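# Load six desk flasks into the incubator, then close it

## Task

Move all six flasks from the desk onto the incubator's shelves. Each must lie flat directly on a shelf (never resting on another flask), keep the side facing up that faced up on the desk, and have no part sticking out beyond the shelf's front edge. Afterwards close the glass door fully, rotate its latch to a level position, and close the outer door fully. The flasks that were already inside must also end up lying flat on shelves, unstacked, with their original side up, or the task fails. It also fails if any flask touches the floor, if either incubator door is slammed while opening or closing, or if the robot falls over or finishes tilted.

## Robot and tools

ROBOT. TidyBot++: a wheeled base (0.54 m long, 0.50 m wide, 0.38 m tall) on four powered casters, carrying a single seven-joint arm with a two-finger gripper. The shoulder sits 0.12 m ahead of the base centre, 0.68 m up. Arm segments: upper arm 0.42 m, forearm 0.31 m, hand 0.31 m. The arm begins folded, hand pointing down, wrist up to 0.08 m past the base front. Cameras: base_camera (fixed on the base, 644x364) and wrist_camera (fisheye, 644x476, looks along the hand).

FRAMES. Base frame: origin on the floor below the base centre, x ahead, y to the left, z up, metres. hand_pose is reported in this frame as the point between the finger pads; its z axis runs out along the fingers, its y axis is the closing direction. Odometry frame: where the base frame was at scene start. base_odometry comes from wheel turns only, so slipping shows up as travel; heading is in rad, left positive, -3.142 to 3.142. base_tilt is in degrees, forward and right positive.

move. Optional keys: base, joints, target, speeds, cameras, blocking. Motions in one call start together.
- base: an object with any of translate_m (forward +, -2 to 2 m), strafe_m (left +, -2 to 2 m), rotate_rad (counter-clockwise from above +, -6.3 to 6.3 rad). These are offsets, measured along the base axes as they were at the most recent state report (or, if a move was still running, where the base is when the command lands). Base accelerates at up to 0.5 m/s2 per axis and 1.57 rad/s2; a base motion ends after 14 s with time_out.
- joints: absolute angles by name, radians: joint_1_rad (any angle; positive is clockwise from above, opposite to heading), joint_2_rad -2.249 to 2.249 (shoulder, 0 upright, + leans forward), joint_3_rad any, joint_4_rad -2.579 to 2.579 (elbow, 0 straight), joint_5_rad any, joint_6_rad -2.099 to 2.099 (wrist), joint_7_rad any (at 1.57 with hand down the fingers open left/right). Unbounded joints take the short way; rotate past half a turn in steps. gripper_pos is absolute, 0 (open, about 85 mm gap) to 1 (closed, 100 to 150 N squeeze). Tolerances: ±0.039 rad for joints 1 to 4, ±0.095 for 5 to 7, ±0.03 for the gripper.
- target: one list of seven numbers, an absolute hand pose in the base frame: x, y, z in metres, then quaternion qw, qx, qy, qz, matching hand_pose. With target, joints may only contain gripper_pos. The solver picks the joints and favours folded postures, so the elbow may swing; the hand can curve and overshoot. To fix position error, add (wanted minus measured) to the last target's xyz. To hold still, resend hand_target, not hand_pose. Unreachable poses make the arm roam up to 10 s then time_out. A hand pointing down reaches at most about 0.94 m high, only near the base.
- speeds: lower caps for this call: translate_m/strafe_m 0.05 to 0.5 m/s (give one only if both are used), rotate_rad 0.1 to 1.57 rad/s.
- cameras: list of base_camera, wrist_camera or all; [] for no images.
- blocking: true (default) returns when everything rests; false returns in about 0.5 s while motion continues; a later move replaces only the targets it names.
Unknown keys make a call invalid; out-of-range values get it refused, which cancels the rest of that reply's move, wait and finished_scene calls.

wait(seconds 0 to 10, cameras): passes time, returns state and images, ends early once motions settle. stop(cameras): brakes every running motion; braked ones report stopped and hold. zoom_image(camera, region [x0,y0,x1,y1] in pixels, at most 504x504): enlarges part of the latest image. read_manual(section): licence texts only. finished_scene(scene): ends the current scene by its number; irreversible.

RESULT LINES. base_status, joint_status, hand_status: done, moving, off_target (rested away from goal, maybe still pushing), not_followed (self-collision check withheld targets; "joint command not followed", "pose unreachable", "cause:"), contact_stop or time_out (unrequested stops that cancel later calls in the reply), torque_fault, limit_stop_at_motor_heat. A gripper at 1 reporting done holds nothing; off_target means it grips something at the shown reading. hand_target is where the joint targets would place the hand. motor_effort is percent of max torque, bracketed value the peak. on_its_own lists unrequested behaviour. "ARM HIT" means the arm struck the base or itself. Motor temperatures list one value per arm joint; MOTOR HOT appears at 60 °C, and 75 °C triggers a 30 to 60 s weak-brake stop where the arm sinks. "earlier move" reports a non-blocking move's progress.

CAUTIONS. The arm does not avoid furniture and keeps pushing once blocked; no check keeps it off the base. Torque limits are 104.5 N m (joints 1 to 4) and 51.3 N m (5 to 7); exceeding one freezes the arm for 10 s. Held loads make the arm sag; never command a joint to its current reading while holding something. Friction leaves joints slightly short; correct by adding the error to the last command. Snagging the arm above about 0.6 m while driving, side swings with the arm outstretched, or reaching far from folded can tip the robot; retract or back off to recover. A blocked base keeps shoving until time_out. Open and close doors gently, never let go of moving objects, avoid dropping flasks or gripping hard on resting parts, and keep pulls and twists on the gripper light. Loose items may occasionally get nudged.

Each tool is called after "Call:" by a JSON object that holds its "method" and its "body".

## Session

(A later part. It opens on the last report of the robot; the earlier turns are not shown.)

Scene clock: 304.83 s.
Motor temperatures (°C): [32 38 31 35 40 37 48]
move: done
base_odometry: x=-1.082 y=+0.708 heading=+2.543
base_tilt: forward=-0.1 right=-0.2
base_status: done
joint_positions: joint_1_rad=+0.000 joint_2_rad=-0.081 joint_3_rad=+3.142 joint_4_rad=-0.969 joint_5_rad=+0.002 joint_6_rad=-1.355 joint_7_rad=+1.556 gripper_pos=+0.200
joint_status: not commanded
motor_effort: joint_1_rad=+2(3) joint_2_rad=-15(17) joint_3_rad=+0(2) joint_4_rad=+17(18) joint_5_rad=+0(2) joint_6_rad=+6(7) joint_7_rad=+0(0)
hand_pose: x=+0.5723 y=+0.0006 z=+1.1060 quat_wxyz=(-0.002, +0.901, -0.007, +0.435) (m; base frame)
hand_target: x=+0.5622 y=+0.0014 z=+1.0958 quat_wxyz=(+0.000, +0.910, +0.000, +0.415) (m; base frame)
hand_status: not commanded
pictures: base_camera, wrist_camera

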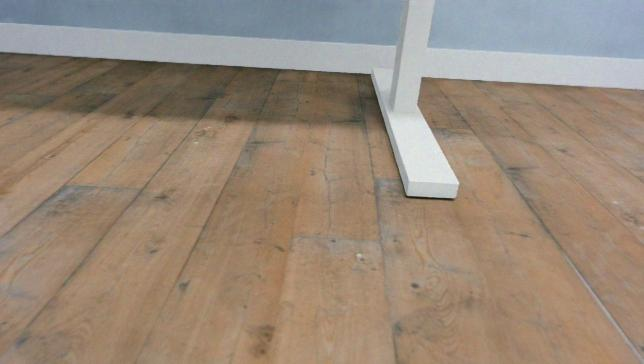

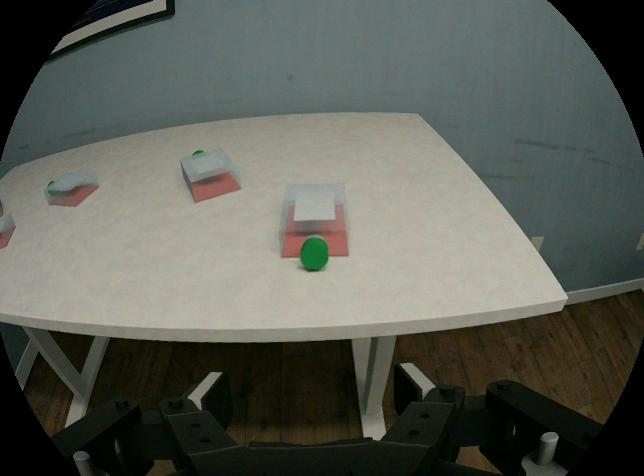

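Call:
{"method": "move", "body": {"joints": {"joint_2_rad":-0.045,"joint_4_rad":-1.32,"joint_6_rad":-1.05}, "cameras": []}}

Call:
{"method": "move", "body": {"base": {"translate_m":0.1}, "speeds": {"translate_m":0.2}}}

Scene clock: 307.00 s.
Motor temperatures (°C): [32 38 31 35 40 37 48]
move: done
base_odometry: x=-1.082 y=+0.708 heading=+2.543
base_tilt: forward=-0.1 right=-0.2
base_status: not commanded
joint_positions: joint_1_rad=+0.000 joint_2_rad=-0.052 joint_3_rad=+3.142 joint_4_rad=-1.306 joint_5_rad=+0.002 joint_6_rad=-1.095 joint_7_rad=+1.556 gripper_pos=+0.200
joint_status: all done
motor_effort: joint_1_rad=+1(2) joint_2_rad=-19(21) joint_3_rad=+0(1) joint_4_rad=+19(21) joint_5_rad=+0(1) joint_6_rad=+6(7) joint_7_rad=+0(0)
hand_pose: x=+0.6176 y=+0.0007 z=+0.9814 quat_wxyz=(-0.002, +0.923, -0.007, +0.386) (m; base frame)
hand_target: x=+0.6277 y=+0.0014 z=+0.9806 quat_wxyz=(+0.000, +0.918, +0.000, +0.397) (m; base frame)
hand_status: not commanded
pictures: none
No camera images: "cameras" was empty.

Scene clock: 308.20 s.
Motor temperatures (°C): [32 38 31 35 40 37 48]
move: done
base_odometry: x=-1.165 y=+0.764 heading=+2.543
base_tilt: forward=-0.1 right=-0.2
base_status: done
joint_positions: joint_1_rad=+0.000 joint_2_rad=-0.041 joint_3_rad=+3.142 joint_4_rad=-1.306 joint_5_rad=+0.002 joint_6_rad=-1.090 joint_7_rad=+1.556 gripper_pos=+0.200
joint_status: not commanded
motor_effort: joint_1_rad=+1(2) joint_2_rad=-20(23) joint_3_rad=+0(1) joint_4_rad=+20(21) joint_5_rad=+0(1) joint_6_rad=+6(7) joint_7_rad=+0(0)
hand_pose: x=+0.6218 y=+0.0007 z=+0.9771 quat_wxyz=(-0.002, +0.924, -0.007, +0.383) (m; base frame)
hand_target: x=+0.6277 y=+0.0014 z=+0.9806 quat_wxyz=(+0.000, +0.918, +0.000, +0.397) (m; base frame)
hand_status: not commanded
pictures: base_camera, wrist_camera

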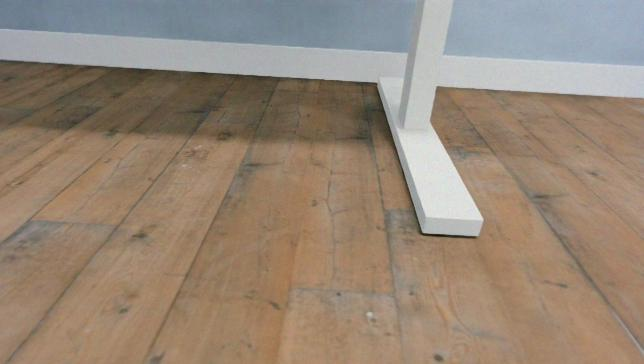

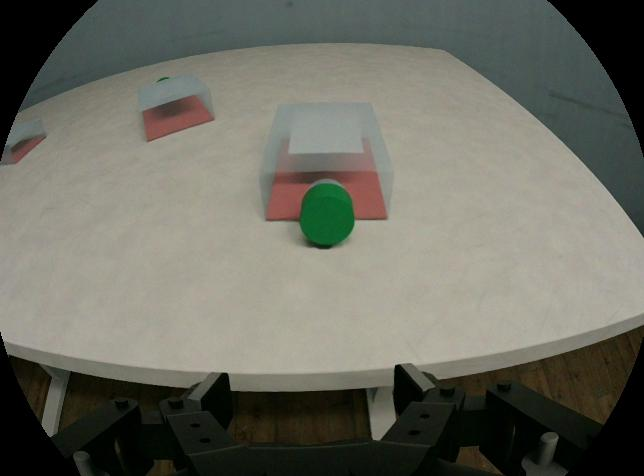

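Call:
{"method": "move", "body": {"base": {"translate_m":0.07,"strafe_m":-0.007}, "speeds": {"translate_m":0.1}, "joints": {"joint_2_rad":-0.03,"joint_4_rad":-1.32,"joint_6_rad":-1.04}}}

Scene clock: 309.77 s.
Motor temperatures (°C): [32 38 31 35 40 37 48]
move: done
base_odometry: x=-1.219 y=+0.810 heading=+2.543
base_tilt: forward=-0.1 right=-0.2
base_status: done
joint_positions: joint_1_rad=+0.000 joint_2_rad=-0.030 joint_3_rad=+3.142 joint_4_rad=-1.306 joint_5_rad=+0.002 joint_6_rad=-1.080 joint_7_rad=+1.556 gripper_pos=+0.200
joint_status: all done
motor_effort: joint_1_rad=+1(2) joint_2_rad=-20(23) joint_3_rad=+0(1) joint_4_rad=+19(21) joint_5_rad=-1(1) joint_6_rad=+6(7) joint_7_rad=+0(0)
hand_pose: x=+0.6273 y=+0.0007 z=+0.9733 quat_wxyz=(-0.002, +0.924, -0.007, +0.382) (m; base frame)
hand_target: x=+0.6342 y=+0.0014 z=+0.9752 quat_wxyz=(+0.000, +0.919, +0.000, +0.395) (m; base frame)
hand_status: not commanded
pictures: base_camera, wrist_camera

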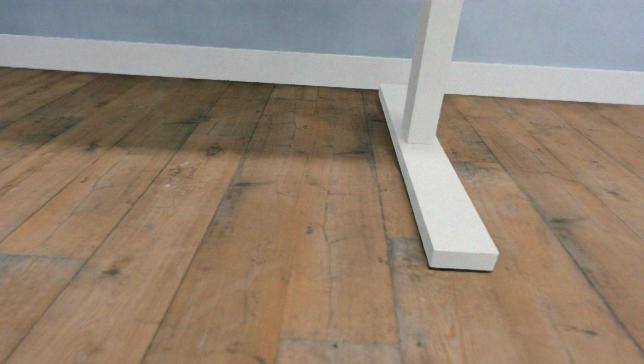

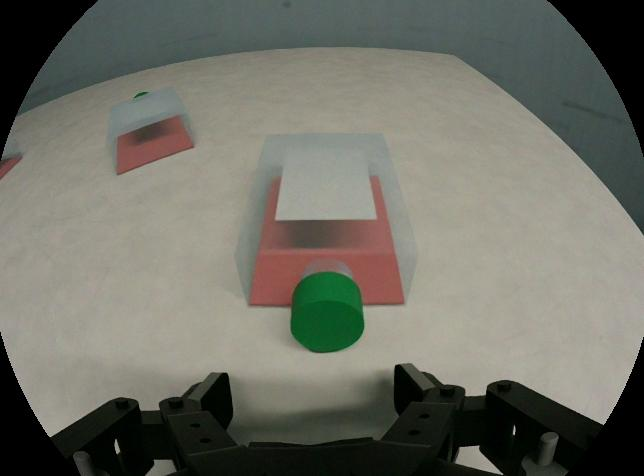

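Call:
{"method": "move", "body": {"base": {"translate_m":0.036,"strafe_m":-0.008}, "speeds": {"translate_m":0.08}}}

Call:
{"method": "move", "body": {"joints": {"gripper_pos":0.6}}}

Scene clock: 311.00 s.
Motor temperatures (°C): [32 38 31 35 40 37 48]
move: done
base_odometry: x=-1.244 y=+0.837 heading=+2.544
base_tilt: forward=-0.1 right=-0.2
base_status: done
joint_positions: joint_1_rad=+0.000 joint_2_rad=-0.029 joint_3_rad=+3.142 joint_4_rad=-1.306 joint_5_rad=+0.002 joint_6_rad=-1.079 joint_7_rad=+1.556 gripper_pos=+0.200
joint_status: not commanded
motor_effort: joint_1_rad=+2(3) joint_2_rad=-20(24) joint_3_rad=+0(1) joint_4_rad=+19(20) joint_5_rad=+0(1) joint_6_rad=+6(7) joint_7_rad=+0(0)
hand_pose: x=+0.6278 y=+0.0007 z=+0.9730 quat_wxyz=(-0.002, +0.924, -0.007, +0.382) (m; base frame)
hand_target: x=+0.6342 y=+0.0014 z=+0.9752 quat_wxyz=(+0.000, +0.919, +0.000, +0.395) (m; base frame)
hand_status: not commanded
pictures: base_camera, wrist_camera

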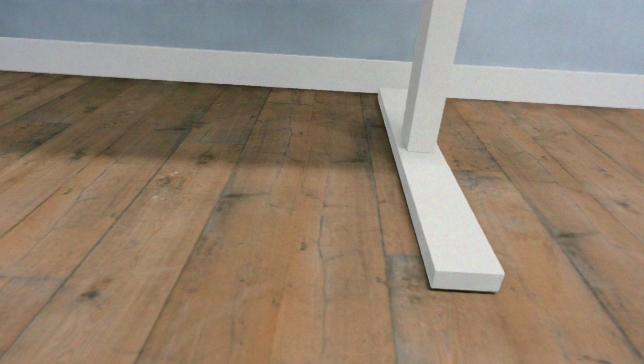

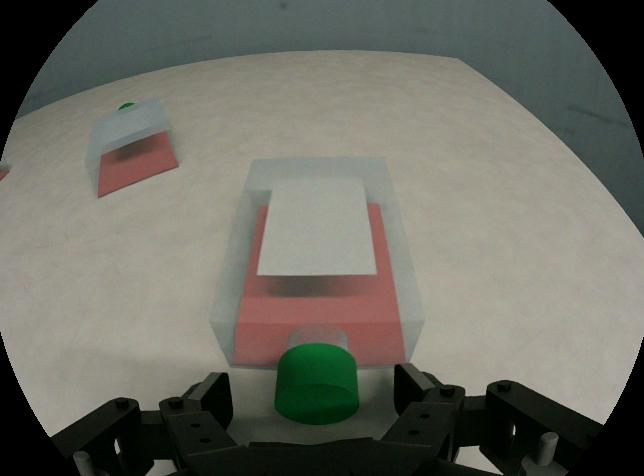

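Scene clock: 311.77 s.
Motor temperatures (°C): [32 38 31 35 40 37 48]
move: done
base_odometry: x=-1.244 y=+0.837 heading=+2.544
base_tilt: forward=-0.1 right=-0.2
base_status: not commanded
joint_positions: joint_1_rad=+0.000 joint_2_rad=-0.029 joint_3_rad=+3.142 joint_4_rad=-1.306 joint_5_rad=+0.002 joint_6_rad=-1.073 joint_7_rad=+1.556 gripper_pos=+0.600
joint_status: all done
motor_effort: joint_1_rad=+1(2) joint_2_rad=-18(20) joint_3_rad=+0(1) joint_4_rad=+18(20) joint_5_rad=-1(1) joint_6_rad=+5(7) joint_7_rad=+0(0)
hand_pose: x=+0.6290 y=+0.0007 z=+0.9747 quat_wxyz=(-0.002, +0.923, -0.007, +0.386) (m; base frame)
hand_target: x=+0.6342 y=+0.0014 z=+0.9752 quat_wxyz=(+0.000, +0.919, +0.000, +0.395) (m; base frame)
hand_status: not commanded
pictures: base_camera, wrist_camera

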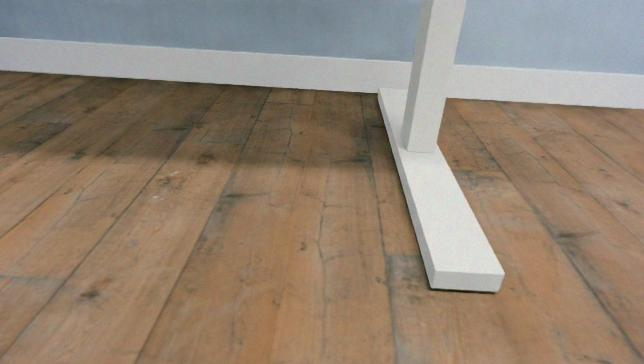

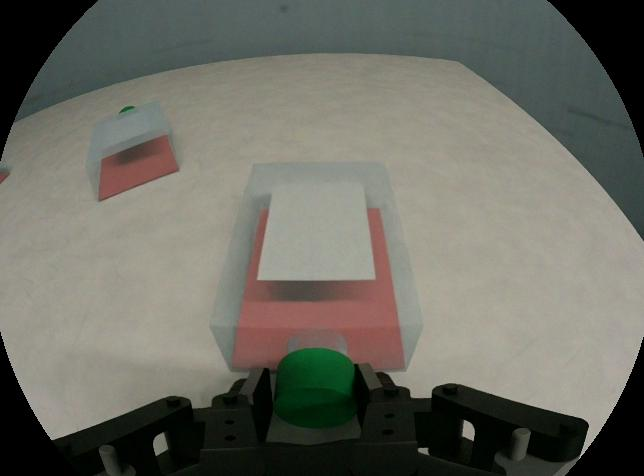

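Call:
{"method": "move", "body": {"joints": {"gripper_pos":0.85}, "cameras": []}}

Call:
{"method": "move", "body": {"joints": {"joint_2_rad":0.044,"joint_4_rad":-1.003,"joint_6_rad":-1.32}}}

Scene clock: 312.73 s.
Motor temperatures (°C): [32 38 31 35 40 37 48]
move: off_target
base_odometry: x=-1.244 y=+0.837 heading=+2.544
base_tilt: forward=-0.1 right=-0.2
base_status: not commanded
joint_positions: joint_1_rad=+0.000 joint_2_rad=-0.030 joint_3_rad=+3.142 joint_4_rad=-1.306 joint_5_rad=+0.002 joint_6_rad=-1.071 joint_7_rad=+1.556 gripper_pos=+0.682
joint_status: gripper_pos off_target (ended at +0.682, target +0.850)
motor_effort: joint_1_rad=+2(2) joint_2_rad=-18(18) joint_3_rad=+0(0) joint_4_rad=+18(18) joint_5_rad=-1(1) joint_6_rad=+5(6) joint_7_rad=+0(0)
hand_pose: x=+0.6293 y=+0.0007 z=+0.9754 quat_wxyz=(-0.002, +0.922, -0.007, +0.387) (m; base frame)
hand_target: x=+0.6342 y=+0.0014 z=+0.9752 quat_wxyz=(+0.000, +0.919, +0.000, +0.395) (m; base frame)
hand_status: not commanded
pictures: none
No camera images: "cameras" was empty.

Scene clock: 314.17 s.
Motor temperatures (°C): [32 38 31 35 40 37 48]
move: done
base_odometry: x=-1.244 y=+0.837 heading=+2.544
base_tilt: forward=-0.1 right=-0.2
base_status: not commanded
joint_positions: joint_1_rad=+0.000 joint_2_rad=+0.031 joint_3_rad=+3.142 joint_4_rad=-1.013 joint_5_rad=+0.002 joint_6_rad=-1.273 joint_7_rad=+1.556 gripper_pos=+0.682
joint_status: all done
motor_effort: joint_1_rad=+2(2) joint_2_rad=-22(23) joint_3_rad=+0(1) joint_4_rad=+19(21) joint_5_rad=-1(1) joint_6_rad=+7(8) joint_7_rad=+0(0)
hand_pose: x=+0.6323 y=+0.0006 z=+1.0489 quat_wxyz=(-0.002, +0.916, -0.007, +0.400) (m; base frame)
hand_target: x=+0.6274 y=+0.0014 z=+1.0369 quat_wxyz=(+0.000, +0.926, +0.000, +0.378) (m; base frame)
hand_status: not commanded
pictures: base_camera, wrist_camera

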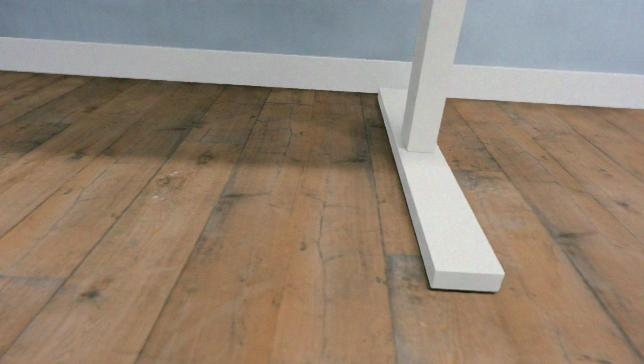

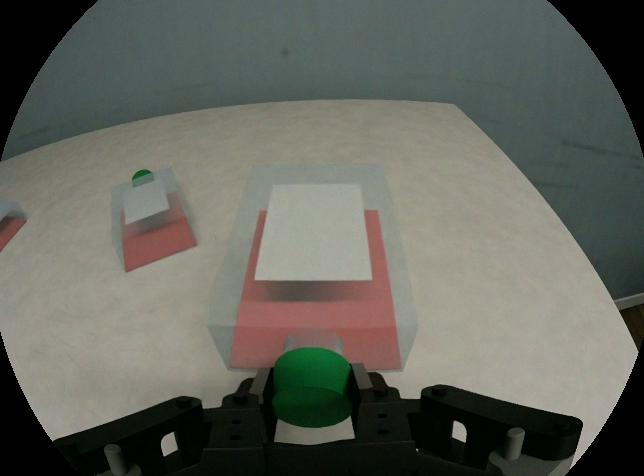

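Call:
{"method": "move", "body": {"base": {"translate_m":-0.45}, "speeds": {"translate_m":0.3}, "cameras": []}}

Call:
{"method": "move", "body": {"base": {"rotate_rad":-1.704}, "speeds": {"rotate_rad":0.7}, "cameras": []}}

Call:
{"method": "move", "body": {"base": {"translate_m":0.7,"strafe_m":-0.34}, "speeds": {"translate_m":0.3}}}

Scene clock: 317.23 s.
Motor temperatures (°C): [32 38 31 35 40 37 48]
move: done
base_odometry: x=-0.872 y=+0.583 heading=+2.544
base_tilt: forward=-0.1 right=-0.2
base_status: done
joint_positions: joint_1_rad=+0.000 joint_2_rad=+0.046 joint_3_rad=+3.142 joint_4_rad=-1.012 joint_5_rad=+0.002 joint_6_rad=-1.280 joint_7_rad=+1.556 gripper_pos=+0.682
joint_status: not commanded
motor_effort: joint_1_rad=+2(3) joint_2_rad=-22(27) joint_3_rad=+0(1) joint_4_rad=+19(21) joint_5_rad=+0(1) joint_6_rad=+7(8) joint_7_rad=+0(0)
hand_pose: x=+0.6363 y=+0.0008 z=+1.0404 quat_wxyz=(-0.002, +0.920, -0.007, +0.391) (m; base frame)
hand_target: x=+0.6274 y=+0.0014 z=+1.0369 quat_wxyz=(+0.000, +0.926, +0.000, +0.378) (m; base frame)
hand_status: not commanded
pictures: none
No camera images: "cameras" was empty.

Scene clock: 320.40 s.
Motor temperatures (°C): [32 38 31 35 40 37 48]
move: done
base_odometry: x=-0.872 y=+0.583 heading=+0.841
base_tilt: forward=-0.1 right=-0.2
base_status: done
joint_positions: joint_1_rad=+0.002 joint_2_rad=+0.046 joint_3_rad=+3.143 joint_4_rad=-1.012 joint_5_rad=+0.002 joint_6_rad=-1.280 joint_7_rad=+1.556 gripper_pos=+0.682
joint_status: not commanded
motor_effort: joint_1_rad=+1(5) joint_2_rad=-22(23) joint_3_rad=+0(3) joint_4_rad=+19(20) joint_5_rad=+0(2) joint_6_rad=+7(7) joint_7_rad=+0(0)
hand_pose: x=+0.6363 y=-0.0012 z=+1.0404 quat_wxyz=(-0.001, +0.920, -0.009, +0.391) (m; base frame)
hand_target: x=+0.6274 y=+0.0014 z=+1.0369 quat_wxyz=(+0.000, +0.926, +0.000, +0.378) (m; base frame)
hand_status: not commanded
pictures: none
No camera images: "cameras" was empty.

Scene clock: 323.87 s.
Motor temperatures (°C): [32 38 31 35 40 37 48]
move: done
base_odometry: x=-0.152 y=+0.878 heading=+0.840
base_tilt: forward=-0.1 right=-0.2
base_status: done
joint_positions: joint_1_rad=+0.002 joint_2_rad=+0.050 joint_3_rad=+3.143 joint_4_rad=-1.011 joint_5_rad=+0.002 joint_6_rad=-1.281 joint_7_rad=+1.556 gripper_pos=+0.682
joint_status: not commanded
motor_effort: joint_1_rad=+1(3) joint_2_rad=-22(26) joint_3_rad=+0(1) joint_4_rad=+19(20) joint_5_rad=+0(1) joint_6_rad=+7(7) joint_7_rad=+0(0)
hand_pose: x=+0.6378 y=-0.0012 z=+1.0382 quat_wxyz=(-0.001, +0.921, -0.009, +0.389) (m; base frame)
hand_target: x=+0.6274 y=+0.0014 z=+1.0369 quat_wxyz=(+0.000, +0.926, +0.000, +0.378) (m; base frame)
hand_status: not commanded
pictures: base_camera, wrist_camera

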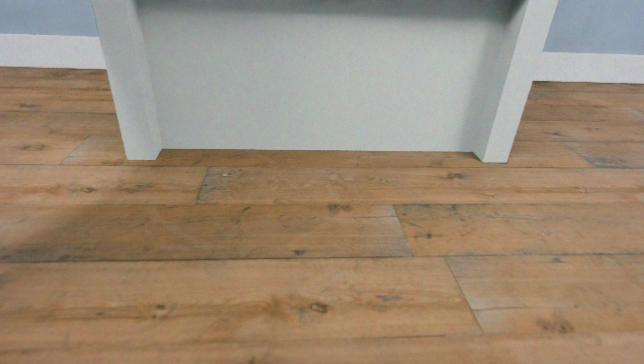

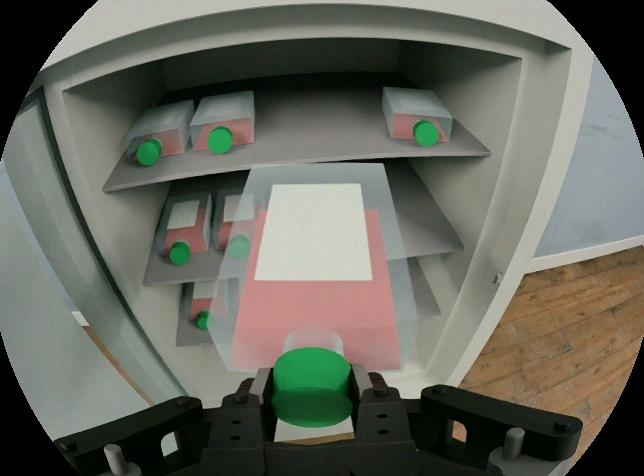

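Call:
{"method": "move", "body": {"joints": {"joint_2_rad":0.129,"joint_4_rad":-1.08,"joint_6_rad":-1.1}, "cameras": []}}

Call:
{"method": "move", "body": {"base": {"translate_m":0.27}, "speeds": {"translate_m":0.15}}}

Scene clock: 325.57 s.
Motor temperatures (°C): [32 38 31 35 40 37 48]
move: done
base_odometry: x=-0.152 y=+0.878 heading=+0.840
base_tilt: forward=-0.1 right=-0.2
base_status: not commanded
joint_positions: joint_1_rad=+0.002 joint_2_rad=+0.137 joint_3_rad=+3.143 joint_4_rad=-1.072 joint_5_rad=+0.002 joint_6_rad=-1.136 joint_7_rad=+1.556 gripper_pos=+0.682
joint_status: all done
motor_effort: joint_1_rad=+1(2) joint_2_rad=-27(31) joint_3_rad=+0(1) joint_4_rad=+19(21) joint_5_rad=-1(1) joint_6_rad=+7(8) joint_7_rad=+0(0)
hand_pose: x=+0.6931 y=-0.0013 z=+0.9920 quat_wxyz=(-0.001, +0.922, -0.009, +0.388) (m; base frame)
hand_target: x=+0.6974 y=+0.0014 z=+1.0009 quat_wxyz=(+0.000, +0.915, +0.000, +0.404) (m; base frame)
hand_status: not commanded
pictures: none
No camera images: "cameras" was empty.

Scene clock: 327.90 s.
Motor temperatures (°C): [32 38 31 35 40 37 48]
move: done
base_odometry: x=+0.029 y=+1.080 heading=+0.840
base_tilt: forward=-0.1 right=-0.2
base_status: done
joint_positions: joint_1_rad=+0.002 joint_2_rad=+0.140 joint_3_rad=+3.143 joint_4_rad=-1.074 joint_5_rad=+0.002 joint_6_rad=-1.136 joint_7_rad=+1.556 gripper_pos=+0.682
joint_status: not commanded
motor_effort: joint_1_rad=+1(3) joint_2_rad=-28(31) joint_3_rad=+0(1) joint_4_rad=+20(23) joint_5_rad=+0(1) joint_6_rad=+7(10) joint_7_rad=+0(1)
hand_pose: x=+0.6939 y=-0.0013 z=+0.9895 quat_wxyz=(-0.001, +0.923, -0.009, +0.386) (m; base frame)
hand_target: x=+0.6974 y=+0.0014 z=+1.0009 quat_wxyz=(+0.000, +0.915, +0.000, +0.404) (m; base frame)
hand_status: not commanded
pictures: base_camera, wrist_camera

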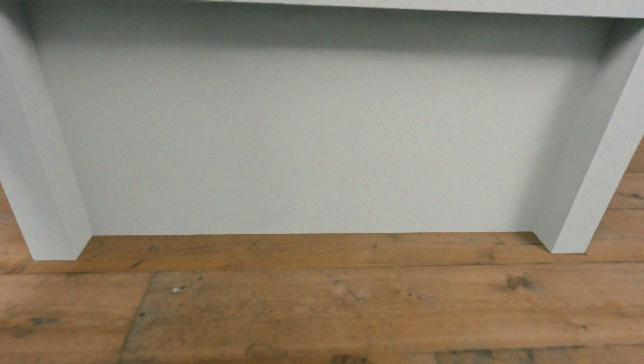

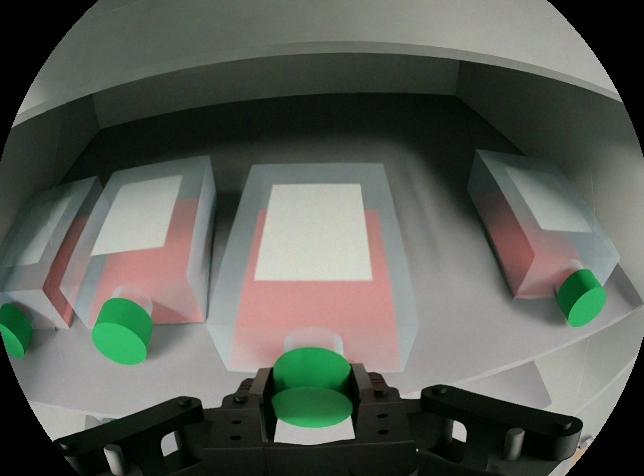

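Call:
{"method": "move", "body": {"base": {"strafe_m":-0.02}, "speeds": {"strafe_m":0.08}, "joints": {"joint_2_rad":0.129,"joint_4_rad":-1.1,"joint_6_rad":-1.075}, "cameras": []}}

Call:
{"method": "move", "body": {"base": {"translate_m":0.047}, "speeds": {"translate_m":0.08}}}

Scene clock: 329.97 s.
Motor temperatures (°C): [32 38 31 35 40 37 48]
move: done
base_odometry: x=+0.044 y=+1.066 heading=+0.840
base_tilt: forward=-0.1 right=-0.2
base_status: done
joint_positions: joint_1_rad=+0.003 joint_2_rad=+0.140 joint_3_rad=+3.144 joint_4_rad=-1.090 joint_5_rad=+0.002 joint_6_rad=-1.115 joint_7_rad=+1.556 gripper_pos=+0.682
joint_status: all done
motor_effort: joint_1_rad=+1(4) joint_2_rad=-27(29) joint_3_rad=+0(2) joint_4_rad=+20(21) joint_5_rad=+0(1) joint_6_rad=+7(7) joint_7_rad=+0(0)
hand_pose: x=+0.6966 y=-0.0020 z=+0.9857 quat_wxyz=(-0.001, +0.922, -0.009, +0.388) (m; base frame)
hand_target: x=+0.7006 y=+0.0014 z=+0.9961 quat_wxyz=(+0.000, +0.914, +0.000, +0.407) (m; base frame)
hand_status: not commanded
pictures: none
No camera images: "cameras" was empty.

Scene clock: 330.97 s.
Motor temperatures (°C): [32 38 31 35 40 37 48]
move: done
base_odometry: x=+0.075 y=+1.101 heading=+0.840
base_tilt: forward=-0.1 right=-0.2
base_status: done
joint_positions: joint_1_rad=+0.003 joint_2_rad=+0.073 joint_3_rad=+3.144 joint_4_rad=-1.137 joint_5_rad=+0.002 joint_6_rad=-1.146 joint_7_rad=+1.556 gripper_pos=+0.682
joint_status: not commanded
motor_effort: joint_1_rad=+1(3) joint_2_rad=-13(28) joint_3_rad=+0(1) joint_4_rad=+27(29) joint_5_rad=+0(1) joint_6_rad=+17(19) joint_7_rad=+0(1)
hand_pose: x=+0.6639 y=-0.0018 z=+0.9923 quat_wxyz=(-0.001, +0.924, -0.009, +0.383) (m; base frame)
hand_target: x=+0.7006 y=+0.0014 z=+0.9961 quat_wxyz=(+0.000, +0.914, +0.000, +0.407) (m; base frame)
hand_status: not commanded
pictures: base_camera, wrist_camera

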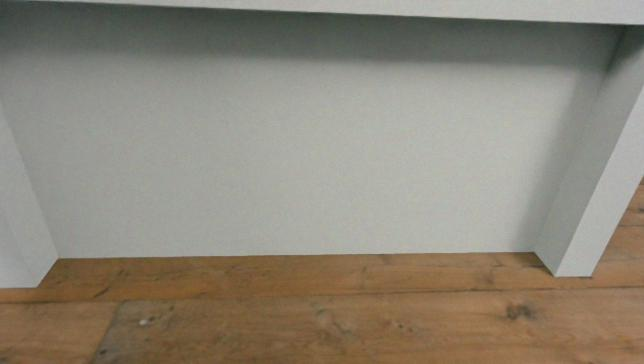

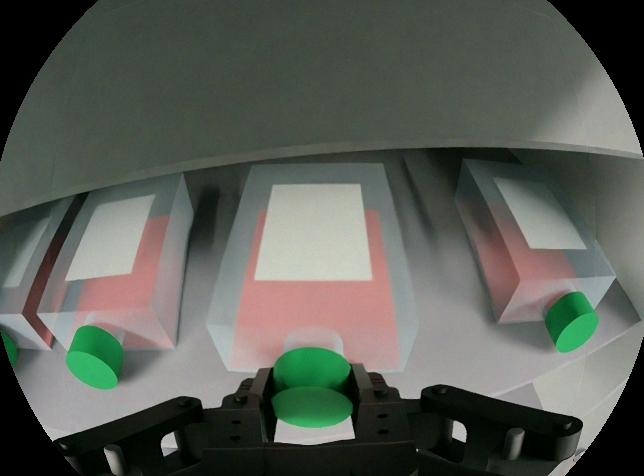

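Call:
{"method": "move", "body": {"base": {"translate_m":-0.035}, "speeds": {"translate_m":0.08}, "joints": {"joint_2_rad":0.1,"joint_4_rad":-1.192,"joint_6_rad":-1.0}, "cameras": []}}

Call:
{"method": "move", "body": {"base": {"translate_m":0.02}, "speeds": {"translate_m":0.06}}}

Scene clock: 332.23 s.
Motor temperatures (°C): [32 38 31 35 40 37 48]
move: done
base_odometry: x=+0.052 y=+1.075 heading=+0.840
base_tilt: forward=-0.1 right=-0.2
base_status: done
joint_positions: joint_1_rad=+0.003 joint_2_rad=+0.099 joint_3_rad=+3.144 joint_4_rad=-1.180 joint_5_rad=+0.002 joint_6_rad=-1.033 joint_7_rad=+1.556 gripper_pos=+0.682
joint_status: all done
motor_effort: joint_1_rad=+1(2) joint_2_rad=-25(27) joint_3_rad=+0(1) joint_4_rad=+19(26) joint_5_rad=+0(1) joint_6_rad=+7(17) joint_7_rad=+0(0)
hand_pose: x=+0.6911 y=-0.0019 z=+0.9805 quat_wxyz=(-0.001, +0.915, -0.009, +0.403) (m; base frame)
hand_target: x=+0.6970 y=+0.0014 z=+0.9814 quat_wxyz=(+0.000, +0.911, +0.000, +0.412) (m; base frame)
hand_status: not commanded
pictures: none
No camera images: "cameras" was empty.

Scene clock: 333.20 s.
Motor temperatures (°C): [32 38 31 35 40 37 48]
move: done
base_odometry: x=+0.065 y=+1.090 heading=+0.840
base_tilt: forward=-0.1 right=-0.2
base_status: done
joint_positions: joint_1_rad=+0.003 joint_2_rad=+0.084 joint_3_rad=+3.144 joint_4_rad=-1.197 joint_5_rad=+0.002 joint_6_rad=-1.033 joint_7_rad=+1.556 gripper_pos=+0.682
joint_status: not commanded
motor_effort: joint_1_rad=+1(3) joint_2_rad=-22(27) joint_3_rad=+0(1) joint_4_rad=+21(26) joint_5_rad=+0(1) joint_6_rad=+9(14) joint_7_rad=+0(0)
hand_pose: x=+0.6848 y=-0.0017 z=+0.9803 quat_wxyz=(-0.001, +0.915, -0.009, +0.402) (m; base frame)
hand_target: x=+0.6970 y=+0.0014 z=+0.9814 quat_wxyz=(+0.000, +0.911, +0.000, +0.412) (m; base frame)
hand_status: not commanded
pictures: base_camera, wrist_camera

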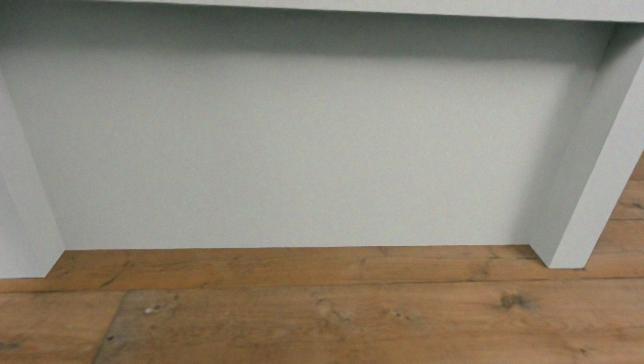

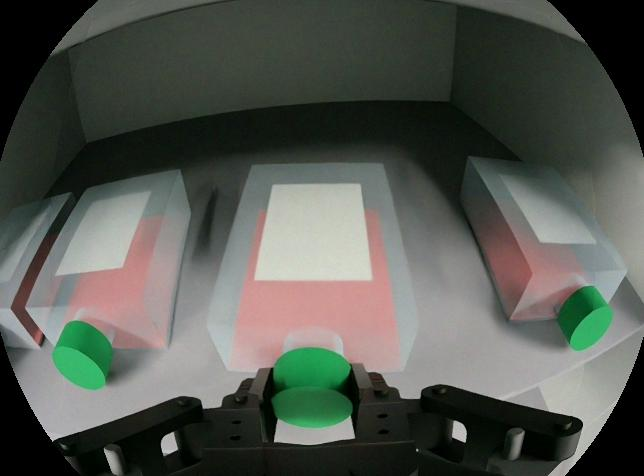

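Call:
{"method": "move", "body": {"base": {"translate_m":-0.01}, "joints": {"joint_2_rad":0.115,"joint_4_rad":-1.212,"joint_6_rad":-1.0}, "cameras": []}}

Call:
{"method": "move", "body": {"joints": {"gripper_pos":0.5,"joint_2_rad":0.1,"joint_4_rad":-1.192,"joint_6_rad":-1.0}}}

Call:
{"method": "move", "body": {"base": {"translate_m":-0.06}, "speeds": {"translate_m":0.06}}}

Scene clock: 334.47 s.
Motor temperatures (°C): [32 38 31 35 40 37 48]
move: done
base_odometry: x=+0.058 y=+1.082 heading=+0.840
base_tilt: forward=-0.1 right=-0.2
base_status: done
joint_positions: joint_1_rad=+0.003 joint_2_rad=+0.094 joint_3_rad=+3.144 joint_4_rad=-1.196 joint_5_rad=+0.002 joint_6_rad=-1.012 joint_7_rad=+1.556 gripper_pos=+0.682
joint_status: all done
motor_effort: joint_1_rad=+1(2) joint_2_rad=-21(25) joint_3_rad=+0(1) joint_4_rad=+17(21) joint_5_rad=-1(1) joint_6_rad=+5(8) joint_7_rad=+0(0)
hand_pose: x=+0.6921 y=-0.0017 z=+0.9801 quat_wxyz=(-0.001, +0.913, -0.009, +0.408) (m; base frame)
hand_target: x=+0.6988 y=+0.0014 z=+0.9621 quat_wxyz=(+0.000, +0.918, +0.000, +0.396) (m; base frame)
hand_status: not commanded
pictures: none
No camera images: "cameras" was empty.

Scene clock: 335.20 s.
Motor temperatures (°C): [32 38 31 35 40 37 48]
move: done
base_odometry: x=+0.058 y=+1.082 heading=+0.840
base_tilt: forward=-0.1 right=-0.2
base_status: not commanded
joint_positions: joint_1_rad=+0.003 joint_2_rad=+0.095 joint_3_rad=+3.144 joint_4_rad=-1.194 joint_5_rad=+0.002 joint_6_rad=-1.012 joint_7_rad=+1.556 gripper_pos=+0.500
joint_status: all done
motor_effort: joint_1_rad=+1(2) joint_2_rad=-25(27) joint_3_rad=+0(0) joint_4_rad=+19(21) joint_5_rad=+0(2) joint_6_rad=+6(7) joint_7_rad=+0(0)
hand_pose: x=+0.6927 y=-0.0017 z=+0.9803 quat_wxyz=(-0.001, +0.913, -0.009, +0.408) (m; base frame)
hand_target: x=+0.6970 y=+0.0014 z=+0.9815 quat_wxyz=(+0.000, +0.911, +0.000, +0.412) (m; base frame)
hand_status: not commanded
pictures: base_camera, wrist_camera

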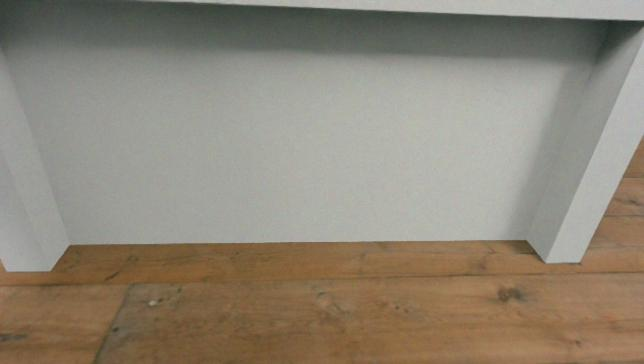

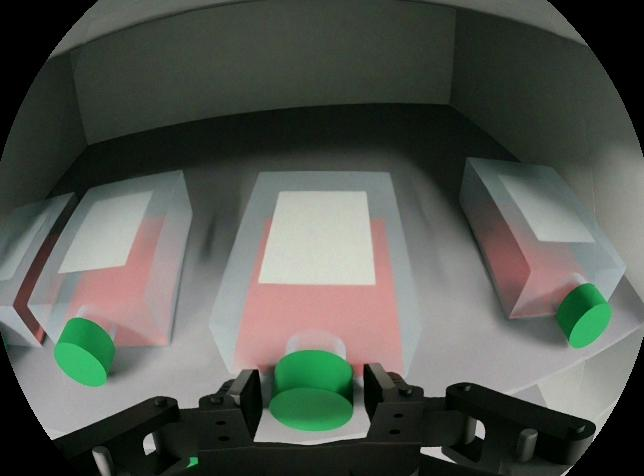

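Scene clock: 336.67 s.
Motor temperatures (°C): [32 38 31 35 40 37 48]
move: done
base_odometry: x=+0.018 y=+1.037 heading=+0.840
base_tilt: forward=-0.1 right=-0.2
base_status: done
joint_positions: joint_1_rad=+0.003 joint_2_rad=+0.097 joint_3_rad=+3.144 joint_4_rad=-1.194 joint_5_rad=+0.002 joint_6_rad=-1.012 joint_7_rad=+1.556 gripper_pos=+0.500
joint_status: not commanded
motor_effort: joint_1_rad=+1(3) joint_2_rad=-25(28) joint_3_rad=+0(1) joint_4_rad=+20(21) joint_5_rad=+0(1) joint_6_rad=+7(7) joint_7_rad=+0(0)
hand_pose: x=+0.6933 y=-0.0017 z=+0.9795 quat_wxyz=(-0.001, +0.913, -0.009, +0.407) (m; base frame)
hand_target: x=+0.6970 y=+0.0014 z=+0.9815 quat_wxyz=(+0.000, +0.911, +0.000, +0.412) (m; base frame)
hand_status: not commanded
pictures: base_camera, wrist_camera

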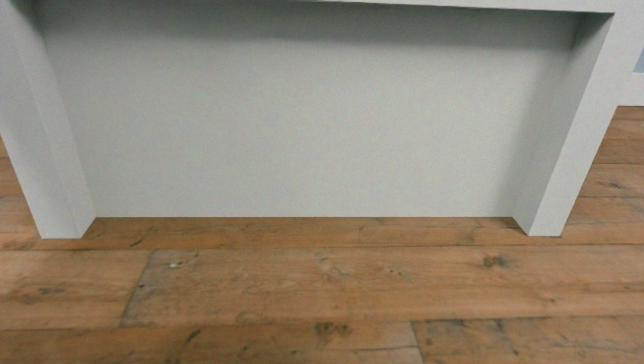

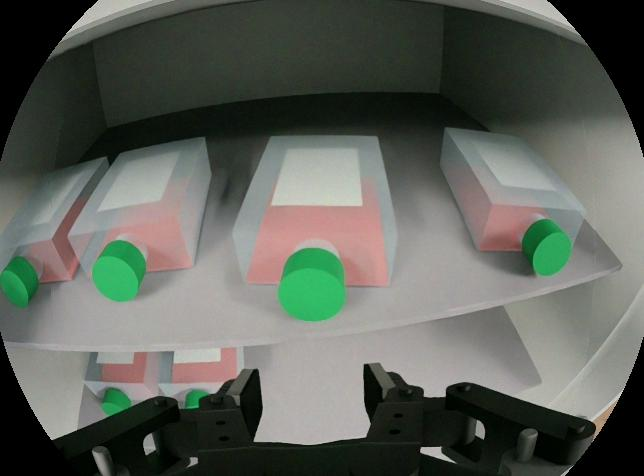

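Call:
{"method": "move", "body": {"joints": {"gripper_pos":1.0}, "cameras": []}}

Call:
{"method": "move", "body": {"base": {"translate_m":0.045}, "speeds": {"translate_m":0.05}}}

Scene clock: 338.33 s.
Motor temperatures (°C): [32 38 31 35 40 37 48]
move: done
base_odometry: x=+0.018 y=+1.037 heading=+0.840
base_tilt: forward=-0.1 right=-0.2
base_status: not commanded
joint_positions: joint_1_rad=+0.003 joint_2_rad=+0.097 joint_3_rad=+3.144 joint_4_rad=-1.194 joint_5_rad=+0.002 joint_6_rad=-1.012 joint_7_rad=+1.556 gripper_pos=+0.999
joint_status: all done
motor_effort: joint_1_rad=+2(2) joint_2_rad=-25(25) joint_3_rad=+0(0) joint_4_rad=+20(20) joint_5_rad=+0(1) joint_6_rad=+7(7) joint_7_rad=+0(0)
hand_pose: x=+0.6933 y=-0.0017 z=+0.9795 quat_wxyz=(-0.001, +0.913, -0.009, +0.407) (m; base frame)
hand_target: x=+0.6970 y=+0.0014 z=+0.9815 quat_wxyz=(+0.000, +0.911, +0.000, +0.412) (m; base frame)
hand_status: not commanded
pictures: none
No camera images: "cameras" was empty.

Scene clock: 339.73 s.
Motor temperatures (°C): [32 38 31 35 40 37 48]
move: done
base_odometry: x=+0.048 y=+1.071 heading=+0.840
base_tilt: forward=-0.1 right=-0.2
base_status: done
joint_positions: joint_1_rad=+0.003 joint_2_rad=+0.096 joint_3_rad=+3.144 joint_4_rad=-1.192 joint_5_rad=+0.002 joint_6_rad=-1.012 joint_7_rad=+1.556 gripper_pos=+0.999
joint_status: not commanded
motor_effort: joint_1_rad=+1(3) joint_2_rad=-24(30) joint_3_rad=+0(1) joint_4_rad=+19(20) joint_5_rad=+0(1) joint_6_rad=+6(9) joint_7_rad=+0(0)
hand_pose: x=+0.6933 y=-0.0017 z=+0.9805 quat_wxyz=(-0.001, +0.913, -0.009, +0.408) (m; base frame)
hand_target: x=+0.6970 y=+0.0014 z=+0.9815 quat_wxyz=(+0.000, +0.911, +0.000, +0.412) (m; base frame)
hand_status: not commanded
pictures: base_camera, wrist_camera

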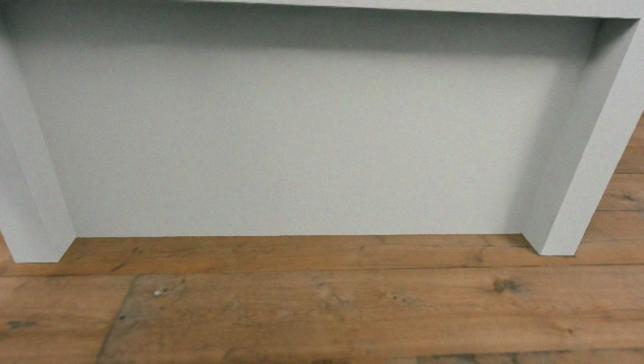

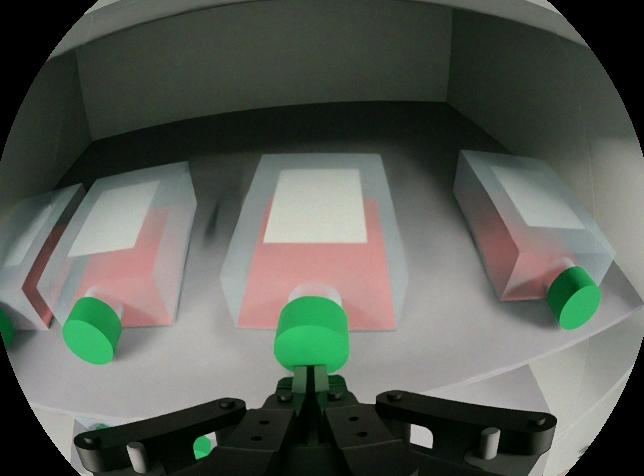

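Call:
{"method": "move", "body": {"base": {"translate_m":0.022}, "speeds": {"translate_m":0.05}}}

Call:
{"method": "move", "body": {"base": {"translate_m":-0.12}, "speeds": {"translate_m":0.15}}}

Scene clock: 340.97 s.
Motor temperatures (°C): [32 38 31 35 40 37 48]
move: done
base_odometry: x=+0.063 y=+1.087 heading=+0.839
base_tilt: forward=-0.1 right=-0.2
base_status: done
joint_positions: joint_1_rad=+0.003 joint_2_rad=+0.090 joint_3_rad=+3.144 joint_4_rad=-1.198 joint_5_rad=+0.002 joint_6_rad=-1.016 joint_7_rad=+1.556 gripper_pos=+0.999
joint_status: not commanded
motor_effort: joint_1_rad=+2(2) joint_2_rad=-23(26) joint_3_rad=+0(1) joint_4_rad=+22(26) joint_5_rad=-1(2) joint_6_rad=+8(14) joint_7_rad=+0(0)
hand_pose: x=+0.6901 y=-0.0017 z=+0.9806 quat_wxyz=(-0.001, +0.913, -0.009, +0.407) (m; base frame)
hand_target: x=+0.6970 y=+0.0014 z=+0.9815 quat_wxyz=(+0.000, +0.911, +0.000, +0.412) (m; base frame)
hand_status: not commanded
pictures: base_camera, wrist_camera

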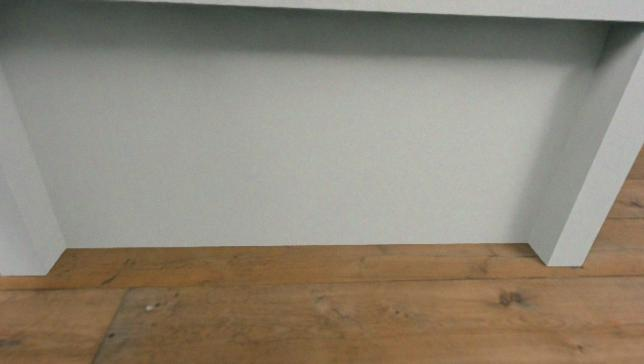

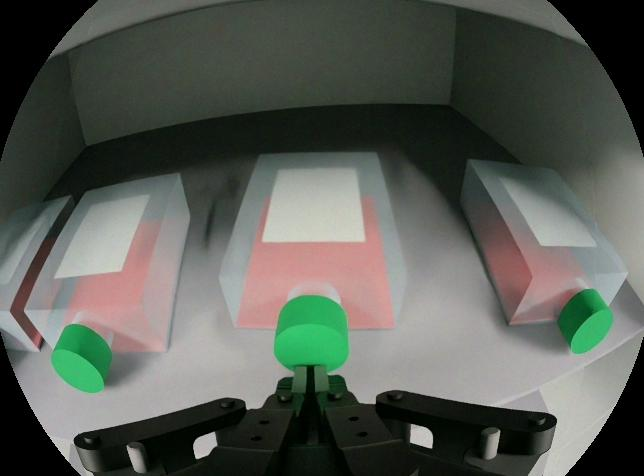

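Scene clock: 342.30 s.
Motor temperatures (°C): [32 38 31 35 40 37 48]
move: done
base_odometry: x=-0.017 y=+0.998 heading=+0.839
base_tilt: forward=-0.1 right=-0.2
base_status: done
joint_positions: joint_1_rad=+0.002 joint_2_rad=+0.098 joint_3_rad=+3.144 joint_4_rad=-1.188 joint_5_rad=+0.002 joint_6_rad=-1.011 joint_7_rad=+1.556 gripper_pos=+0.999
joint_status: not commanded
motor_effort: joint_1_rad=+1(3) joint_2_rad=-25(28) joint_3_rad=+0(1) joint_4_rad=+19(21) joint_5_rad=+0(1) joint_6_rad=+7(8) joint_7_rad=+0(0)
hand_pose: x=+0.6946 y=-0.0015 z=+0.9823 quat_wxyz=(-0.001, +0.912, -0.009, +0.410) (m; base frame)
hand_target: x=+0.6970 y=+0.0014 z=+0.9815 quat_wxyz=(+0.000, +0.911, +0.000, +0.412) (m; base frame)
hand_status: not commanded
pictures: base_camera, wrist_camera

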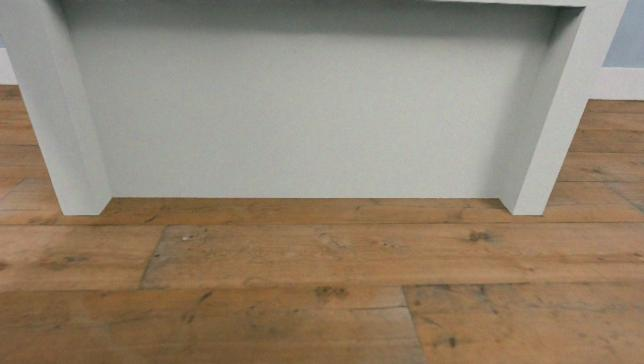

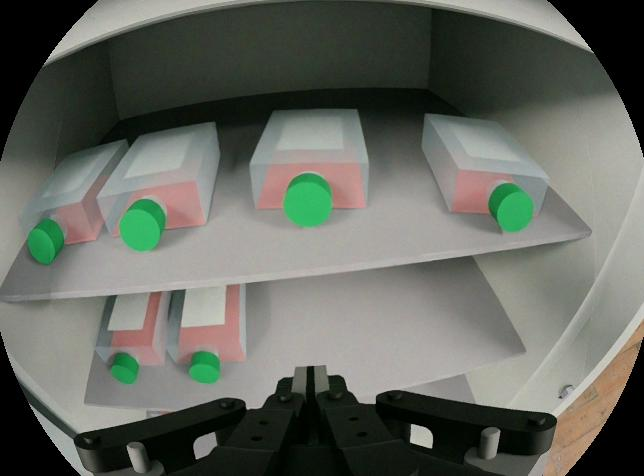

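Call:
{"method": "move", "body": {"base": {"translate_m":-0.5}, "speeds": {"translate_m":0.4}, "cameras": []}}

Call:
{"method": "move", "body": {"base": {"rotate_rad":1.77}, "speeds": {"rotate_rad":0.9}, "joints": {"joint_2_rad":-0.084,"joint_4_rad":-0.97,"joint_6_rad":-1.4,"gripper_pos":0.2}, "cameras": []}}

Call:
{"method": "move", "body": {"base": {"translate_m":0.645,"strafe_m":0.971}, "speeds": {"translate_m":0.4}}}

Scene clock: 345.47 s.
Motor temperatures (°C): [32 38 31 35 40 37 48]
move: done
base_odometry: x=-0.351 y=+0.625 heading=+0.839
base_tilt: forward=-0.1 right=-0.2
base_status: done
joint_positions: joint_1_rad=+0.002 joint_2_rad=+0.099 joint_3_rad=+3.144 joint_4_rad=-1.188 joint_5_rad=+0.002 joint_6_rad=-1.011 joint_7_rad=+1.556 gripper_pos=+0.999
joint_status: not commanded
motor_effort: joint_1_rad=+2(3) joint_2_rad=-25(30) joint_3_rad=+0(1) joint_4_rad=+20(20) joint_5_rad=+0(1) joint_6_rad=+6(7) joint_7_rad=+0(0)
hand_pose: x=+0.6951 y=-0.0015 z=+0.9813 quat_wxyz=(-0.001, +0.912, -0.009, +0.409) (m; base frame)
hand_target: x=+0.6970 y=+0.0014 z=+0.9815 quat_wxyz=(+0.000, +0.911, +0.000, +0.412) (m; base frame)
hand_status: not commanded
pictures: none
No camera images: "cameras" was empty.

Scene clock: 348.30 s.
Motor temperatures (°C): [32 38 31 35 40 37 48]
move: done
base_odometry: x=-0.351 y=+0.625 heading=+2.608
base_tilt: forward=-0.1 right=-0.2
base_status: done
joint_positions: joint_1_rad=+0.001 joint_2_rad=-0.082 joint_3_rad=+3.142 joint_4_rad=-0.969 joint_5_rad=+0.002 joint_6_rad=-1.351 joint_7_rad=+1.556 gripper_pos=+0.200
joint_status: all done
motor_effort: joint_1_rad=+1(3) joint_2_rad=-15(29) joint_3_rad=+0(2) joint_4_rad=+17(22) joint_5_rad=+0(1) joint_6_rad=+7(7) joint_7_rad=+0(0)
hand_pose: x=+0.5726 y=+0.0003 z=+1.1071 quat_wxyz=(-0.002, +0.900, -0.007, +0.436) (m; base frame)
hand_target: x=+0.5622 y=+0.0014 z=+1.0958 quat_wxyz=(+0.000, +0.910, +0.000, +0.415) (m; base frame)
hand_status: not commanded
pictures: none
No camera images: "cameras" was empty.

Scene clock: 352.33 s.
Motor temperatures (°C): [32 38 31 35 40 37 48]
move: done
base_odometry: x=-1.400 y=+0.117 heading=+2.609
base_tilt: forward=-0.1 right=-0.2
base_status: done
joint_positions: joint_1_rad=+0.001 joint_2_rad=-0.082 joint_3_rad=+3.142 joint_4_rad=-0.969 joint_5_rad=+0.002 joint_6_rad=-1.353 joint_7_rad=+1.556 gripper_pos=+0.200
joint_status: not commanded
motor_effort: joint_1_rad=+1(3) joint_2_rad=-15(19) joint_3_rad=+1(2) joint_4_rad=+17(18) joint_5_rad=+0(2) joint_6_rad=+7(7) joint_7_rad=+0(0)
hand_pose: x=+0.5722 y=+0.0004 z=+1.1067 quat_wxyz=(-0.002, +0.900, -0.007, +0.436) (m; base frame)
hand_target: x=+0.5622 y=+0.0014 z=+1.0958 quat_wxyz=(+0.000, +0.910, +0.000, +0.415) (m; base frame)
hand_status: not commanded
pictures: base_camera, wrist_camera

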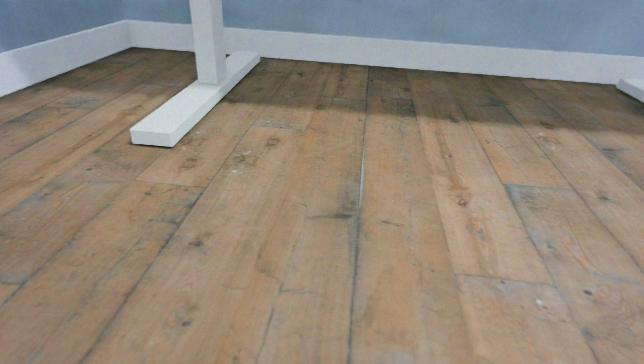

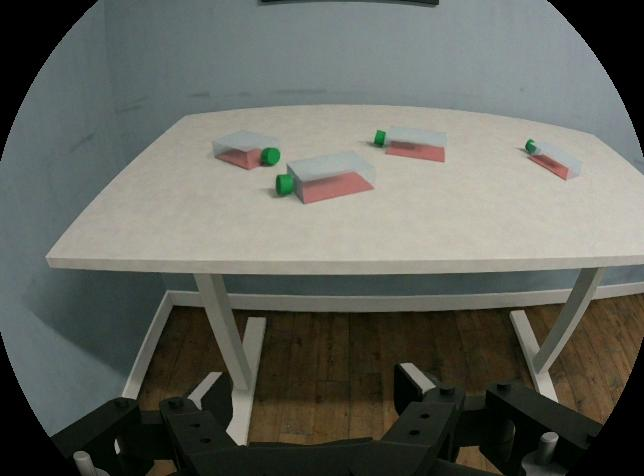

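Call:
{"method": "move", "body": {"base": {"translate_m":0.5,"strafe_m":0.508}, "speeds": {"translate_m":0.25}, "cameras": []}}

Call:
{"method": "move", "body": {"base": {"rotate_rad":-0.4}, "speeds": {"rotate_rad":0.4}, "joints": {"joint_1_rad":0.55}}}

Scene clock: 358.10 s.
Motor temperatures (°C): [32 38 31 35 40 37 48]
move: done
base_odometry: x=-2.089 y=-0.067 heading=+2.609
base_tilt: forward=-0.1 right=-0.2
base_status: done
joint_positions: joint_1_rad=+0.001 joint_2_rad=-0.082 joint_3_rad=+3.142 joint_4_rad=-0.969 joint_5_rad=+0.002 joint_6_rad=-1.354 joint_7_rad=+1.556 gripper_pos=+0.200
joint_status: not commanded
motor_effort: joint_1_rad=+1(3) joint_2_rad=-15(18) joint_3_rad=+0(1) joint_4_rad=+17(18) joint_5_rad=+0(1) joint_6_rad=+7(7) joint_7_rad=+0(0)
hand_pose: x=+0.5720 y=+0.0004 z=+1.1066 quat_wxyz=(-0.002, +0.900, -0.007, +0.435) (m; base frame)
hand_target: x=+0.5622 y=+0.0014 z=+1.0958 quat_wxyz=(+0.000, +0.910, +0.000, +0.415) (m; base frame)
hand_status: not commanded
pictures: none
No camera images: "cameras" was empty.

Scene clock: 359.87 s.
Motor temperatures (°C): [32 38 31 35 40 37 48]
move: done
base_odometry: x=-2.089 y=-0.067 heading=+2.210
base_tilt: forward=-0.1 right=-0.2
base_status: done
joint_positions: joint_1_rad=+0.539 joint_2_rad=-0.082 joint_3_rad=+3.141 joint_4_rad=-0.969 joint_5_rad=+0.002 joint_6_rad=-1.354 joint_7_rad=+1.556 gripper_pos=+0.200
joint_status: all done
motor_effort: joint_1_rad=+1(4) joint_2_rad=-15(17) joint_3_rad=+0(3) joint_4_rad=+17(18) joint_5_rad=+0(2) joint_6_rad=+7(7) joint_7_rad=+0(0)
hand_pose: x=+0.5083 y=-0.2317 z=+1.1066 quat_wxyz=(+0.114, +0.866, -0.246, +0.420) (m; base frame)
hand_target: x=+0.4975 y=-0.2305 z=+1.0958 quat_wxyz=(+0.113, +0.876, -0.247, +0.399) (m; base frame)
hand_status: not commanded
pictures: base_camera, wrist_camera

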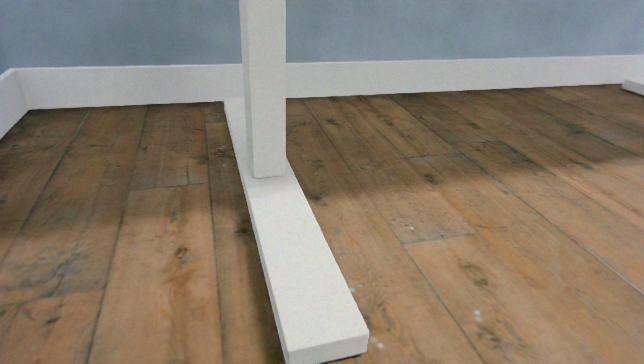

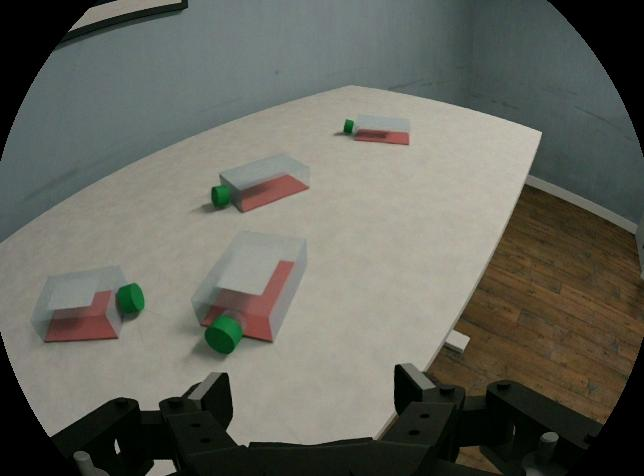

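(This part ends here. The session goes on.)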